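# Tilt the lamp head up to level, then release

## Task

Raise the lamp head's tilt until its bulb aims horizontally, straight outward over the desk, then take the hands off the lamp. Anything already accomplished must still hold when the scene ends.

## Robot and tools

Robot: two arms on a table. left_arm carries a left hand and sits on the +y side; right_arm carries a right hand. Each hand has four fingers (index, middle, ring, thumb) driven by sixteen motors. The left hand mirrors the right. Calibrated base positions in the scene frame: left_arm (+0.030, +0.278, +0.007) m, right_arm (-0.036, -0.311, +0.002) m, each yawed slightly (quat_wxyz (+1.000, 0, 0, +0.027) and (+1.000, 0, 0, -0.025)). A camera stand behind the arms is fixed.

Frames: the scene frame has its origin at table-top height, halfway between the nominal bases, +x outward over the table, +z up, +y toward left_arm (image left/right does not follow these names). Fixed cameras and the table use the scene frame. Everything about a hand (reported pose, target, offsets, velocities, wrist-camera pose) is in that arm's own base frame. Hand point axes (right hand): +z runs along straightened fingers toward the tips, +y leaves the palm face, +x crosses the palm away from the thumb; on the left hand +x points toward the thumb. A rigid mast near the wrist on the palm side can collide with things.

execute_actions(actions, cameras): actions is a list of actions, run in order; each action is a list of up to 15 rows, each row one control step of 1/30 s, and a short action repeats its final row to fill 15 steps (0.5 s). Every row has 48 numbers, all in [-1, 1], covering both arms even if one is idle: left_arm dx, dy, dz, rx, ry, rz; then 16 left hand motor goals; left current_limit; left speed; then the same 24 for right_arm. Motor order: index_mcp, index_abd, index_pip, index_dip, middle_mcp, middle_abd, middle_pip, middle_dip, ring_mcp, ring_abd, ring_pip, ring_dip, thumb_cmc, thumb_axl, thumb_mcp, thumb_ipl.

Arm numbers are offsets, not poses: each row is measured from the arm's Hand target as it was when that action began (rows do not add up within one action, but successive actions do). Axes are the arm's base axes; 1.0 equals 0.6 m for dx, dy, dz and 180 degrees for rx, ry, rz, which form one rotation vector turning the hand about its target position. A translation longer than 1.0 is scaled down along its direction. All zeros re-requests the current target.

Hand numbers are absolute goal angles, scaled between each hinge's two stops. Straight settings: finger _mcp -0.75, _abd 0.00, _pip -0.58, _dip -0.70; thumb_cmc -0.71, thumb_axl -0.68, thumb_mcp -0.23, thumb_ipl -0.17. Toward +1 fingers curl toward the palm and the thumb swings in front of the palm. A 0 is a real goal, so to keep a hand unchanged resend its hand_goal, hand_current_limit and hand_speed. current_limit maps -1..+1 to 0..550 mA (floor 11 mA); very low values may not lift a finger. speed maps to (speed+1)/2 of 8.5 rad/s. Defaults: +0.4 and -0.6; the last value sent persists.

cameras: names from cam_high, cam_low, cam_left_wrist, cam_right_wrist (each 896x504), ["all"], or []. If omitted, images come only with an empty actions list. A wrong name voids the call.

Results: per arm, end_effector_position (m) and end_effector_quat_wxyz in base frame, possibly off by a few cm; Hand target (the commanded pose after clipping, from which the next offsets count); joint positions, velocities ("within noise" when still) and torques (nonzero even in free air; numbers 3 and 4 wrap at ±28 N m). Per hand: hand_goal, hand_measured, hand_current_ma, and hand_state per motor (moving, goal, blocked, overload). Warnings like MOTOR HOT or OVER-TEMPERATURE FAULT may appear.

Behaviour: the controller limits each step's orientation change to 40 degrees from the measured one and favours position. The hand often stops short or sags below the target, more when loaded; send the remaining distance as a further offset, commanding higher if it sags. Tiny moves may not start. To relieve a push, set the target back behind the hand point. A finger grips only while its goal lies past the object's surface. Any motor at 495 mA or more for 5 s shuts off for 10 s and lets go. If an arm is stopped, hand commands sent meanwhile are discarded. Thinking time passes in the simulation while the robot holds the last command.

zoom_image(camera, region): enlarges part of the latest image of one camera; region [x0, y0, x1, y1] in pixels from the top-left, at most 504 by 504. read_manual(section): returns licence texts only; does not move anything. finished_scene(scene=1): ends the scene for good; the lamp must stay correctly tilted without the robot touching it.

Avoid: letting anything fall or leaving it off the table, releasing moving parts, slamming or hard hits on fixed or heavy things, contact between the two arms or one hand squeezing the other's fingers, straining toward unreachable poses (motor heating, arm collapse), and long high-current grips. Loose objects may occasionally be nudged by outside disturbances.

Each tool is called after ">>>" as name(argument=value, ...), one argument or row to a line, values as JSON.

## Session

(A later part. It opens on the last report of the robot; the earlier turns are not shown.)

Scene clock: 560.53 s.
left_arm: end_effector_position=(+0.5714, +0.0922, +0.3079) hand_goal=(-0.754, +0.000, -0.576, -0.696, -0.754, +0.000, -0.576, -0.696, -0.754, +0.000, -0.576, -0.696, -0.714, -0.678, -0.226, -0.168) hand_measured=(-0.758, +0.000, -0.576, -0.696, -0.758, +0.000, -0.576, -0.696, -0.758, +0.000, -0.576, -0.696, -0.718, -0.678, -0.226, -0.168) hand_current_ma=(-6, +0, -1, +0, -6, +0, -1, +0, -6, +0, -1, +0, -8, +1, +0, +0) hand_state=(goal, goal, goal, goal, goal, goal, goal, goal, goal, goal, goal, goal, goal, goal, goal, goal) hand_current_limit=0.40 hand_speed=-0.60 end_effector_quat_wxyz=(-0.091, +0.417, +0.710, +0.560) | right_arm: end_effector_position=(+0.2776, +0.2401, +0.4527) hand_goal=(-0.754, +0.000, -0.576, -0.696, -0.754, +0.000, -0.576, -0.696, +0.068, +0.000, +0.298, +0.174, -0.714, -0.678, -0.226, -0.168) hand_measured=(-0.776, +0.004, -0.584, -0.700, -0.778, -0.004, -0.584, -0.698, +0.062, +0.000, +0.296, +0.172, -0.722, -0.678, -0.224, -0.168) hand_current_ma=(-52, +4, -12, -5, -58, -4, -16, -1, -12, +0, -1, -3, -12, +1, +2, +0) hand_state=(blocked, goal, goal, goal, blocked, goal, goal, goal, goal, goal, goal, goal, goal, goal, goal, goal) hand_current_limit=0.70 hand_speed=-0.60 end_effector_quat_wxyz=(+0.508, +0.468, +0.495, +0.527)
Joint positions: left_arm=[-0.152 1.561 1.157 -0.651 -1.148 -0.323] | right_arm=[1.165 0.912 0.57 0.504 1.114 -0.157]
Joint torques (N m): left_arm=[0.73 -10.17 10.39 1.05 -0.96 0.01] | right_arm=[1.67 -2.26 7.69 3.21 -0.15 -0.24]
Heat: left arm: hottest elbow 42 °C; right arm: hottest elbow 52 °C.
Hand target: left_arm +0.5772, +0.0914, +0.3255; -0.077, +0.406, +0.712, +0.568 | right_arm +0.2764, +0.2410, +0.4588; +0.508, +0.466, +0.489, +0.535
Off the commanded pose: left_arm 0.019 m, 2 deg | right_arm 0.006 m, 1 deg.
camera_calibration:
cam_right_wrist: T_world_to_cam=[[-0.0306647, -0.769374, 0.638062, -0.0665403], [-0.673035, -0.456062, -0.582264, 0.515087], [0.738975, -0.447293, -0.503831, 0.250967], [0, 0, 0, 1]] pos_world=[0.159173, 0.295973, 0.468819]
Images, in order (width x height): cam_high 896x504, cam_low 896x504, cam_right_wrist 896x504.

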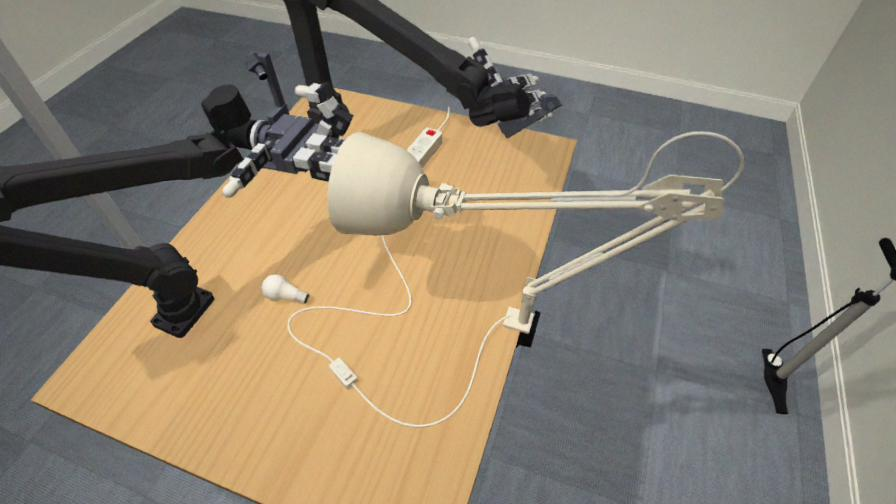

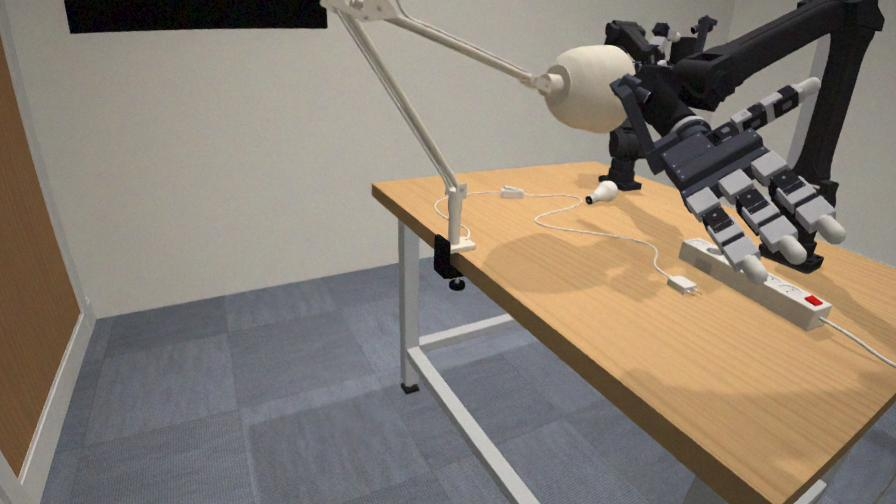

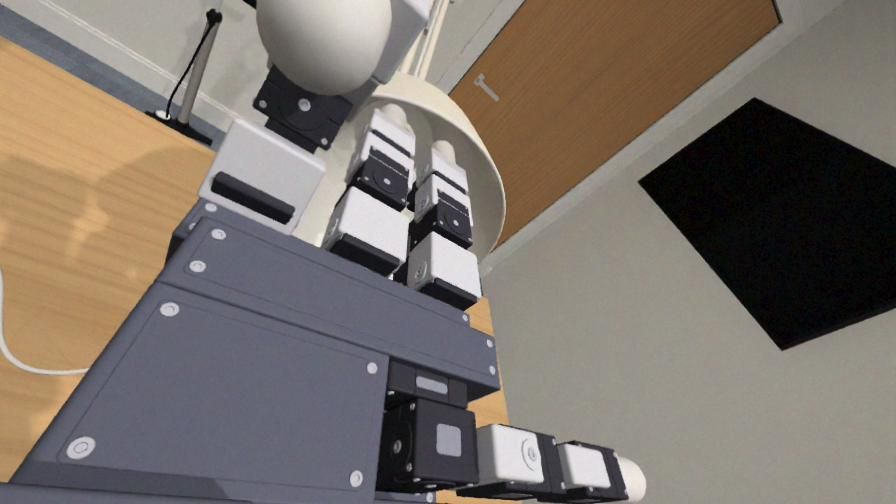

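>>> zoom_image(
  camera="cam_high",
  region=[390, 160, 480, 240],
)

>>> zoom_image(
  camera="cam_low",
  region=[510, 40, 600, 130],
)

>>> zoom_image(
  camera="cam_low",
  region=[570, 30, 660, 140],
)

Scaled by 5.600 from the camera's 896x504 image, which has a finer 1280x720 frame.

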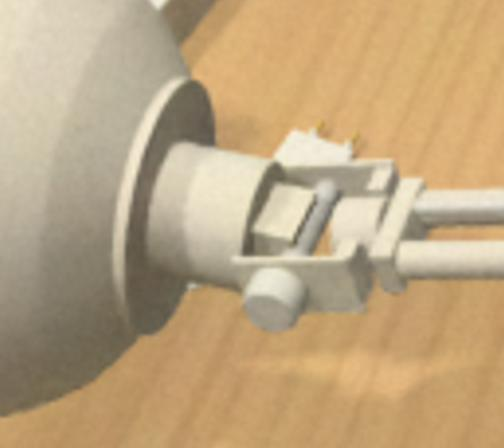

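Scaled by 5.600 from the camera's 896x504 image, which has a finer 1280x720 frame.

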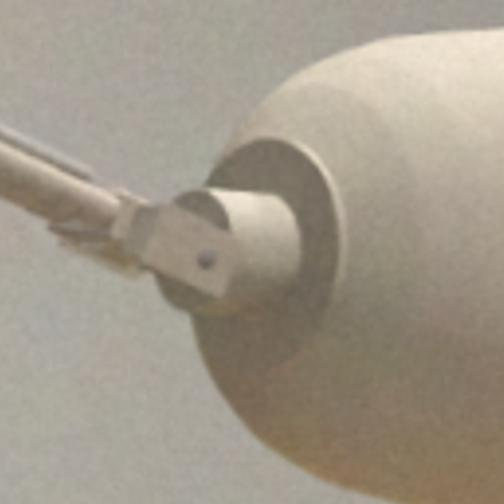

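Scaled by 4.582 from the camera's 896x504 image, which has a finer 1280x720 frame.

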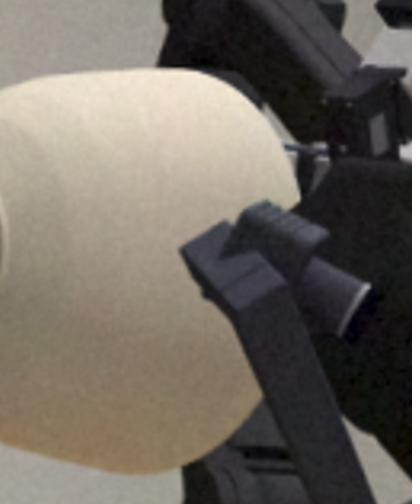

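>>> execute_actions(
  actions=[
    [[0,0,0,0,0,0,-0.754,0,-0.576,-0.696,-0.754,0,-0.576,-0.696,-0.754,0,-0.576,-0.696,-0.714,-0.678,-0.226,-0.168,0.4,-0.6,0.005,-0.002,0.075,0,0,0,-0.754,0,-0.576,-0.696,-0.754,0,-0.576,-0.696,0.068,0,0.299,0.174,-0.714,-0.678,-0.226,-0.168,0.7,-0.6]],
    [[0,0,0,0,0,0,-0.754,0,-0.576,-0.696,-0.754,0,-0.576,-0.696,-0.754,0,-0.576,-0.696,-0.714,-0.678,-0.226,-0.168,0.4,-0.6,0.005,0,0.06,0,0,0,-0.754,0,-0.576,-0.696,-0.754,0,-0.576,-0.696,0.068,0,0.299,0.174,-0.714,-0.678,-0.226,-0.168,0.7,-0.6]],
    [[0,0,0,0,0,0,-0.754,0,-0.576,-0.696,-0.754,0,-0.576,-0.696,-0.754,0,-0.576,-0.696,-0.714,-0.678,-0.226,-0.168,0.4,-0.6,0.002,0,0.037,0,0,0,-0.754,0,-0.576,-0.696,-0.754,0,-0.576,-0.696,0.068,0,0.299,0.174,-0.714,-0.678,-0.226,-0.168,0.7,-0.6]],
  ],
  cameras=["cam_high","cam_low"],
)

>>> zoom_image(
  camera="cam_low",
  region=[480, 20, 700, 180],
)

>>> zoom_image(
  camera="cam_high",
  region=[300, 110, 480, 270],
)

Scene clock: 645.73 s.
left_arm: end_effector_position=(+0.5714, +0.0922, +0.3079) hand_goal=(-0.754, +0.000, -0.576, -0.696, -0.754, +0.000, -0.576, -0.696, -0.754, +0.000, -0.576, -0.696, -0.714, -0.678, -0.226, -0.168) hand_measured=(-0.758, +0.000, -0.576, -0.696, -0.758, +0.000, -0.576, -0.696, -0.758, +0.000, -0.576, -0.696, -0.718, -0.678, -0.226, -0.168) hand_current_ma=(-6, +0, -1, +0, -6, +0, -1, +0, -6, +0, -1, +0, -8, +1, +0, +0) hand_state=(goal, goal, goal, goal, goal, goal, goal, goal, goal, goal, goal, goal, goal, goal, goal, goal) hand_current_limit=0.40 hand_speed=-0.60 end_effector_quat_wxyz=(-0.091, +0.417, +0.710, +0.560) | right_arm: end_effector_position=(+0.2871, +0.2513, +0.4964) hand_goal=(-0.754, +0.000, -0.576, -0.696, -0.754, +0.000, -0.576, -0.696, +0.068, +0.000, +0.298, +0.174, -0.714, -0.678, -0.226, -0.168) hand_measured=(-0.826, +0.012, -0.610, -0.706, -0.814, -0.020, -0.606, -0.700, +0.062, +0.000, +0.296, +0.172, -0.722, -0.678, -0.224, -0.168) hand_current_ma=(-249, +21, -85, -18, -198, -39, -74, -7, -12, +0, -1, -3, -12, +1, +2, +0) hand_state=(blocked, goal, blocked, goal, blocked, blocked, blocked, goal, goal, goal, goal, goal, goal, goal, goal, goal) hand_current_limit=0.70 hand_speed=-0.60 end_effector_quat_wxyz=(+0.524, +0.454, +0.530, +0.487)
Joint positions: left_arm=[-0.152 1.561 1.157 -0.651 -1.148 -0.323] | right_arm=[1.151 0.875 0.708 0.222 1.111 -0.163]
Joint torques (N m): left_arm=[0.79 -10.17 10.39 1.03 -0.97 0.01] | right_arm=[-0.15 -5.36 14.22 2.22 -0.63 -0.14]
Heat: left arm: hottest elbow 43 °C; right arm: hottest elbow 44 °C.
Hand target: left_arm +0.5772, +0.0914, +0.3255; -0.077, +0.406, +0.712, +0.568 | right_arm +0.2836, +0.2398, +0.5620; +0.508, +0.466, +0.489, +0.535
Off the commanded pose: left_arm 0.019 m, 2 deg | right_arm 0.067 m, 8 deg.
Images, in order (width x height): cam_high 896x504, cam_low 896x504.

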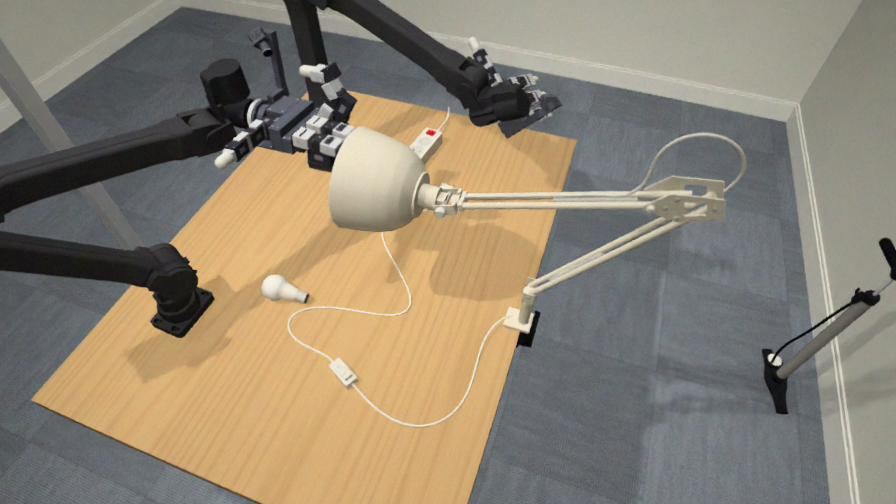

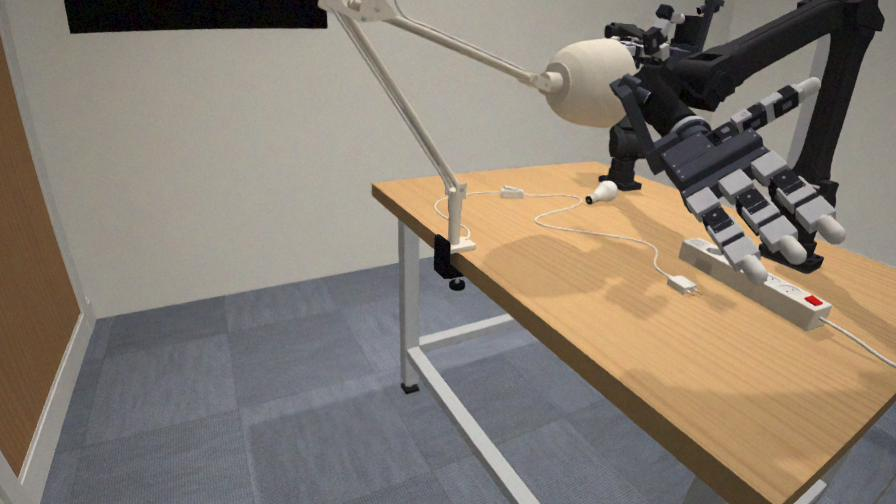

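Scaled by 2.291 from the camera's 896x504 image, which has a finer 1280x720 frame.

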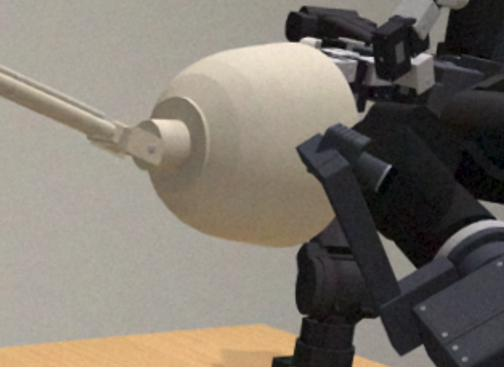

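Scaled by 2.800 from the camera's 896x504 image, which has a finer 1280x720 frame.

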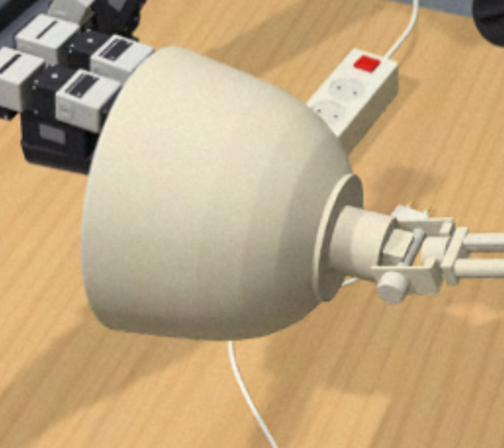

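>>> execute_actions(
  actions=[
    [[0,0,0,0,0,0,-0.754,0,-0.576,-0.696,-0.754,0,-0.576,-0.696,-0.754,0,-0.576,-0.696,-0.714,-0.678,-0.226,-0.168,0.4,-0.6,0,0,-0.05,0,0,0,-0.754,0,-0.576,-0.696,-0.754,0,-0.576,-0.696,0.068,0,0.299,0.174,-0.714,-0.678,-0.226,-0.168,0.7,-0.6]],
    [[0,0,0,0,0,0,-0.754,0,-0.576,-0.696,-0.754,0,-0.576,-0.696,-0.754,0,-0.576,-0.696,-0.714,-0.678,-0.226,-0.168,0.4,-0.6,-0.005,0,-0.06,0,0,0,-0.754,0,-0.576,-0.696,-0.754,0,-0.576,-0.696,0.068,0,0.299,0.174,-0.714,-0.678,-0.226,-0.168,0.7,-0.6]],
    [[0,0,0,0,0,0,-0.754,0,-0.576,-0.696,-0.754,0,-0.576,-0.696,-0.754,0,-0.576,-0.696,-0.714,-0.678,-0.226,-0.168,0.4,-0.6,-0.005,0,-0.05,0,0,0,-0.754,0,-0.576,-0.696,-0.754,0,-0.576,-0.696,0.068,0,0.299,0.174,-0.714,-0.678,-0.226,-0.168,0.7,-0.6]],
  ],
  cameras=["cam_high","cam_low","cam_right_wrist"],
)

>>> zoom_image(
  camera="cam_low",
  region=[480, 20, 700, 180],
)

>>> zoom_image(
  camera="cam_high",
  region=[300, 110, 480, 270],
)

Scene clock: 659.37 s.
left_arm: end_effector_position=(+0.5714, +0.0922, +0.3079) hand_goal=(-0.754, +0.000, -0.576, -0.696, -0.754, +0.000, -0.576, -0.696, -0.754, +0.000, -0.576, -0.696, -0.714, -0.678, -0.226, -0.168) hand_measured=(-0.758, +0.000, -0.576, -0.696, -0.758, +0.000, -0.576, -0.696, -0.758, +0.000, -0.576, -0.696, -0.718, -0.678, -0.226, -0.168) hand_current_ma=(-6, +0, -1, +0, -6, +0, -1, +0, -6, +0, -1, +0, -8, +1, +0, +0) hand_state=(goal, goal, goal, goal, goal, goal, goal, goal, goal, goal, goal, goal, goal, goal, goal, goal) hand_current_limit=0.40 hand_speed=-0.60 end_effector_quat_wxyz=(-0.091, +0.417, +0.710, +0.560) | right_arm: end_effector_position=(+0.2801, +0.2383, +0.4592) hand_goal=(-0.754, +0.000, -0.576, -0.696, -0.754, +0.000, -0.576, -0.696, +0.068, +0.000, +0.298, +0.174, -0.714, -0.678, -0.226, -0.168) hand_measured=(-0.776, +0.004, -0.584, -0.700, -0.778, -0.004, -0.584, -0.700, +0.062, +0.000, +0.296, +0.172, -0.722, -0.678, -0.224, -0.168) hand_current_ma=(-56, +4, -13, -5, -58, -4, -16, -5, -12, +0, -1, -3, -12, +1, +2, +0) hand_state=(blocked, goal, goal, goal, blocked, goal, goal, goal, goal, goal, goal, goal, goal, goal, goal, goal) hand_current_limit=0.70 hand_speed=-0.60 end_effector_quat_wxyz=(+0.509, +0.468, +0.496, +0.526)
Joint positions: left_arm=[-0.152 1.561 1.157 -0.651 -1.148 -0.323] | right_arm=[1.154 0.901 0.584 0.475 1.104 -0.154]
Joint torques (N m): left_arm=[0.79 -10.17 10.37 1.03 -0.96 0.01] | right_arm=[1.26 -2.73 7.68 3.19 -0.08 -0.24]
Heat: left arm: hottest elbow 43 °C; right arm: hottest elbow 48 °C.
Hand target: left_arm +0.5772, +0.0914, +0.3255; -0.077, +0.406, +0.712, +0.568 | right_arm +0.2776, +0.2398, +0.4660; +0.508, +0.466, +0.489, +0.535
Off the commanded pose: left_arm 0.019 m, 2 deg | right_arm 0.007 m, 1 deg.
camera_calibration:
cam_right_wrist: T_world_to_cam=[[-0.0313608, -0.768255, 0.639375, -0.0726817], [-0.674016, -0.456101, -0.581098, 0.519506], [0.738051, -0.449172, -0.503513, 0.252156], [0, 0, 0, 1]] pos_world=[0.161772, 0.29437, 0.475318]
Images, in order (width x height): cam_high 896x504, cam_low 896x504, cam_right_wrist 896x504.

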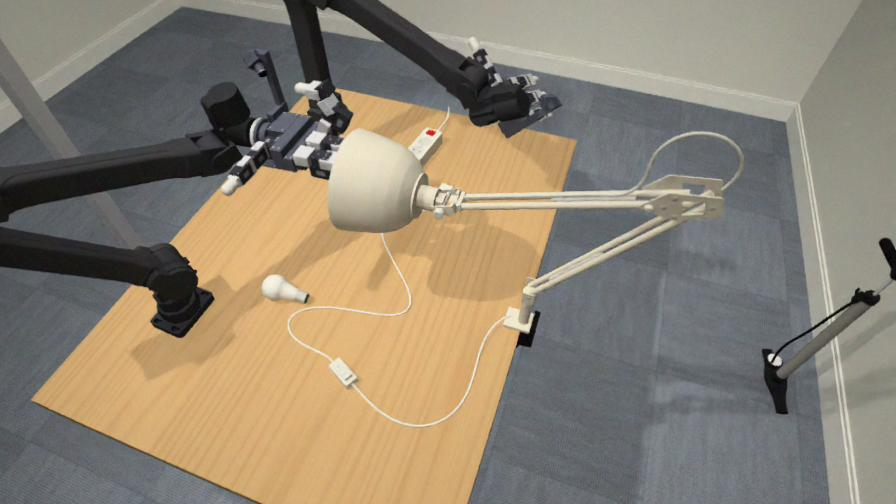

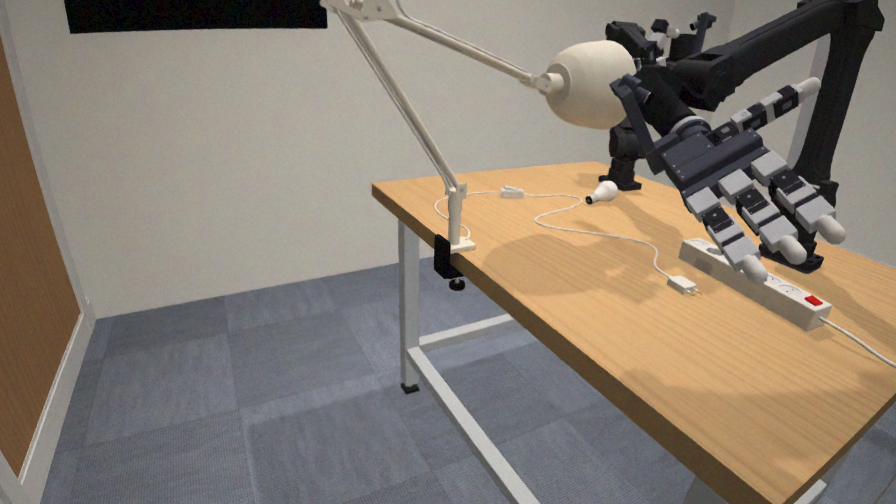

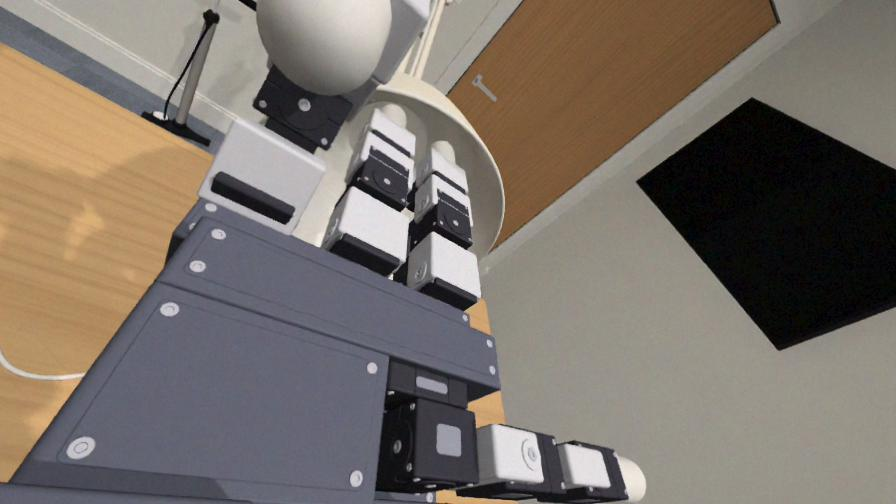

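Scaled by 2.291 from the camera's 896x504 image, which has a finer 1280x720 frame.

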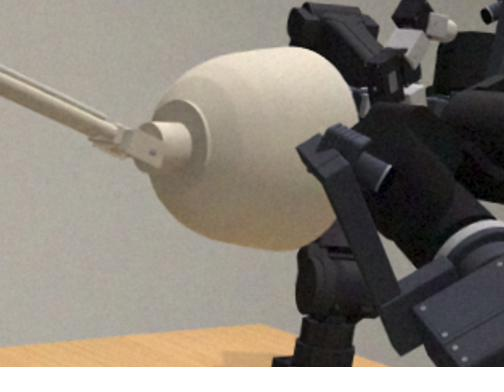

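Scaled by 2.800 from the camera's 896x504 image, which has a finer 1280x720 frame.

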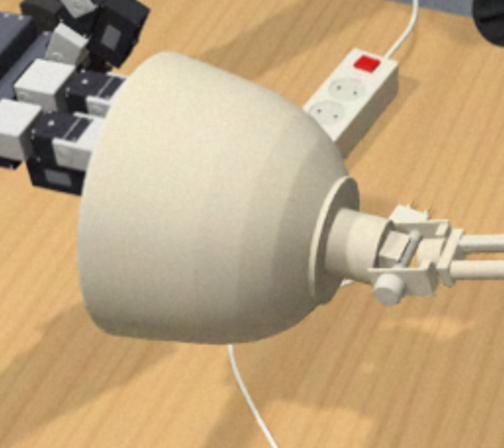

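>>> execute_actions(
  actions=[
    [[0,0,0,0,0,0,-0.754,0,-0.576,-0.696,-0.754,0,-0.576,-0.696,-0.754,0,-0.576,-0.696,-0.714,-0.678,-0.226,-0.168,0.4,-0.6,-0.055,-0.015,-0.008,0,0,0,-0.754,0,-0.576,-0.696,-0.754,0,-0.576,-0.696,0.068,0,0.299,0.174,-0.714,-0.678,-0.226,-0.168,0.4,-0.6]],
    [[0,0,0,0,0,0,-0.754,0,-0.576,-0.696,-0.754,0,-0.576,-0.696,-0.754,0,-0.576,-0.696,-0.714,-0.678,-0.226,-0.168,0.4,-0.6,-0.06,-0.03,0,0,0,0,-0.754,0,-0.576,-0.696,-0.754,0,-0.576,-0.696,0.068,0,0.299,0.174,-0.714,-0.678,-0.226,-0.168,0.4,-0.6]],
    [[0,0,0,0,0,0,-0.754,0,-0.576,-0.696,-0.754,0,-0.576,-0.696,-0.754,0,-0.576,-0.696,-0.714,-0.678,-0.226,-0.168,0.4,-0.6,-0.05,-0.07,0,0,0,0,-0.754,0,-0.576,-0.696,-0.754,0,-0.576,-0.696,0.068,0,0.299,0.174,-0.714,-0.678,-0.226,-0.168,0.4,-0.6]],
  ],
  cameras=["cam_high","cam_low","cam_right_wrist"],
)

>>> zoom_image(
  camera="cam_low",
  region=[480, 20, 700, 180],
)

>>> zoom_image(
  camera="cam_high",
  region=[300, 110, 480, 270],
)

Scene clock: 672.73 s.
left_arm: end_effector_position=(+0.5714, +0.0922, +0.3079) hand_goal=(-0.754, +0.000, -0.576, -0.696, -0.754, +0.000, -0.576, -0.696, -0.754, +0.000, -0.576, -0.696, -0.714, -0.678, -0.226, -0.168) hand_measured=(-0.758, +0.000, -0.576, -0.696, -0.758, +0.000, -0.576, -0.696, -0.758, +0.000, -0.576, -0.696, -0.718, -0.678, -0.226, -0.168) hand_current_ma=(-6, +0, -1, +0, -6, +0, -1, +0, -6, +0, -1, +0, -8, +1, +0, +0) hand_state=(goal, goal, goal, goal, goal, goal, goal, goal, goal, goal, goal, goal, goal, goal, goal, goal) hand_current_limit=0.40 hand_speed=-0.60 end_effector_quat_wxyz=(-0.091, +0.417, +0.710, +0.560) | right_arm: end_effector_position=(+0.1821, +0.1655, +0.4593) hand_goal=(-0.754, +0.000, -0.576, -0.696, -0.754, +0.000, -0.576, -0.696, +0.068, +0.000, +0.298, +0.174, -0.714, -0.678, -0.226, -0.168) hand_measured=(-0.774, +0.002, -0.582, -0.700, -0.774, -0.002, -0.584, -0.700, +0.062, +0.000, +0.296, +0.172, -0.722, -0.678, -0.226, -0.168) hand_current_ma=(-48, +2, -11, -4, -49, -2, -14, -5, -10, +0, -1, -3, -12, +1, +1, +0) hand_state=(goal, goal, goal, goal, blocked, goal, goal, goal, goal, goal, goal, goal, goal, goal, goal, goal) hand_current_limit=0.40 hand_speed=-0.60 end_effector_quat_wxyz=(+0.503, +0.471, +0.495, +0.529)
Joint positions: left_arm=[-0.152 1.561 1.157 -0.651 -1.148 -0.323] | right_arm=[1.498 0.564 0.4 0.659 1.431 -0.491]
Joint torques (N m): left_arm=[0.79 -10.17 10.37 1.03 -0.97 0.01] | right_arm=[1.49 2.32 7.36 2.22 -0.31 -0.24]
Heat: left arm: hottest elbow 43 °C; right arm: hottest elbow 45 °C.
Hand target: left_arm +0.5772, +0.0914, +0.3255; -0.077, +0.406, +0.712, +0.568 | right_arm +0.1786, +0.1708, +0.4612; +0.508, +0.466, +0.489, +0.535
Off the commanded pose: left_arm 0.019 m, 2 deg | right_arm 0.007 m, 1 deg.
camera_calibration:
cam_right_wrist: T_world_to_cam=[[-0.0233962, -0.776222, 0.630025, -0.127628], [-0.674208, -0.45307, -0.583242, 0.420768], [0.738171, -0.438413, -0.512735, 0.294276], [0, 0, 0, 1]] pos_world=[0.0634731, 0.220584, 0.476704]
Images, in order (width x height): cam_high 896x504, cam_low 896x504, cam_right_wrist 896x504.

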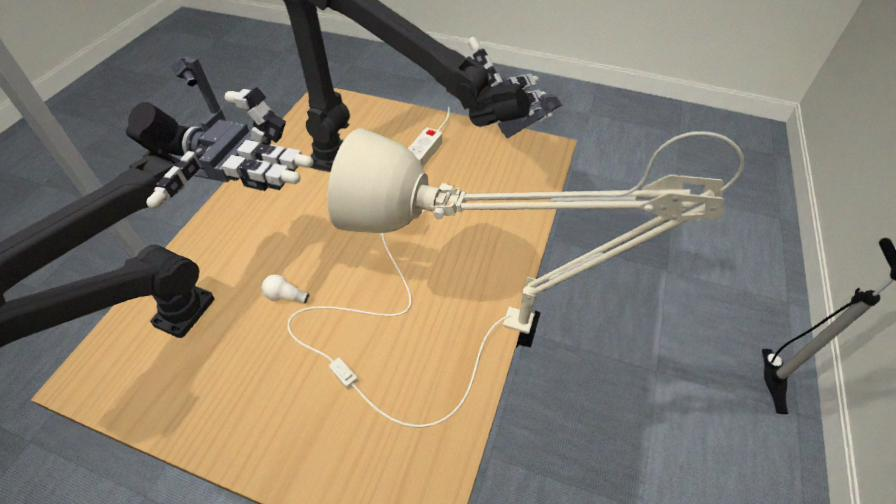

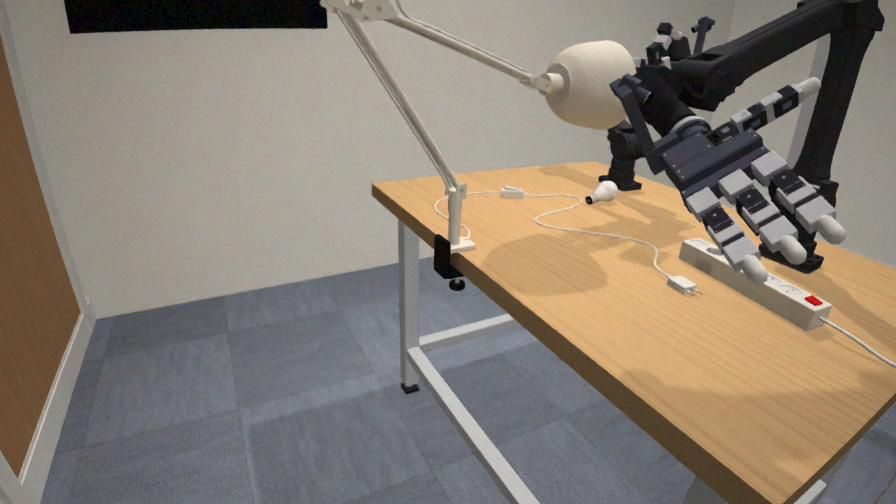

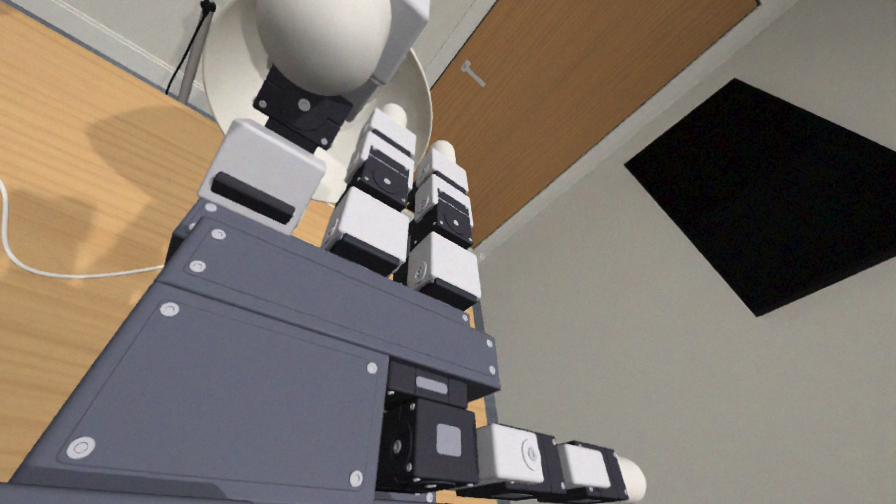

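Scaled by 2.291 from the camera's 896x504 image, which has a finer 1280x720 frame.

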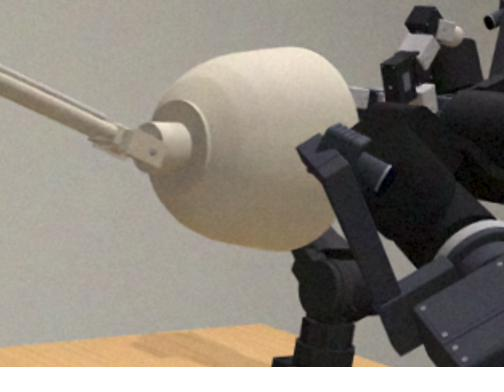

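Scaled by 2.800 from the camera's 896x504 image, which has a finer 1280x720 frame.

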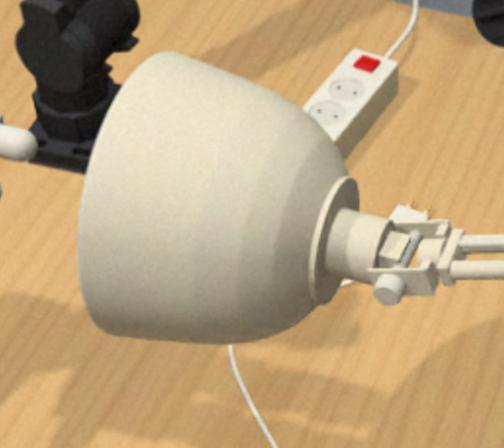

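>>> finished_scene(
)

The scene is finished: the task was done.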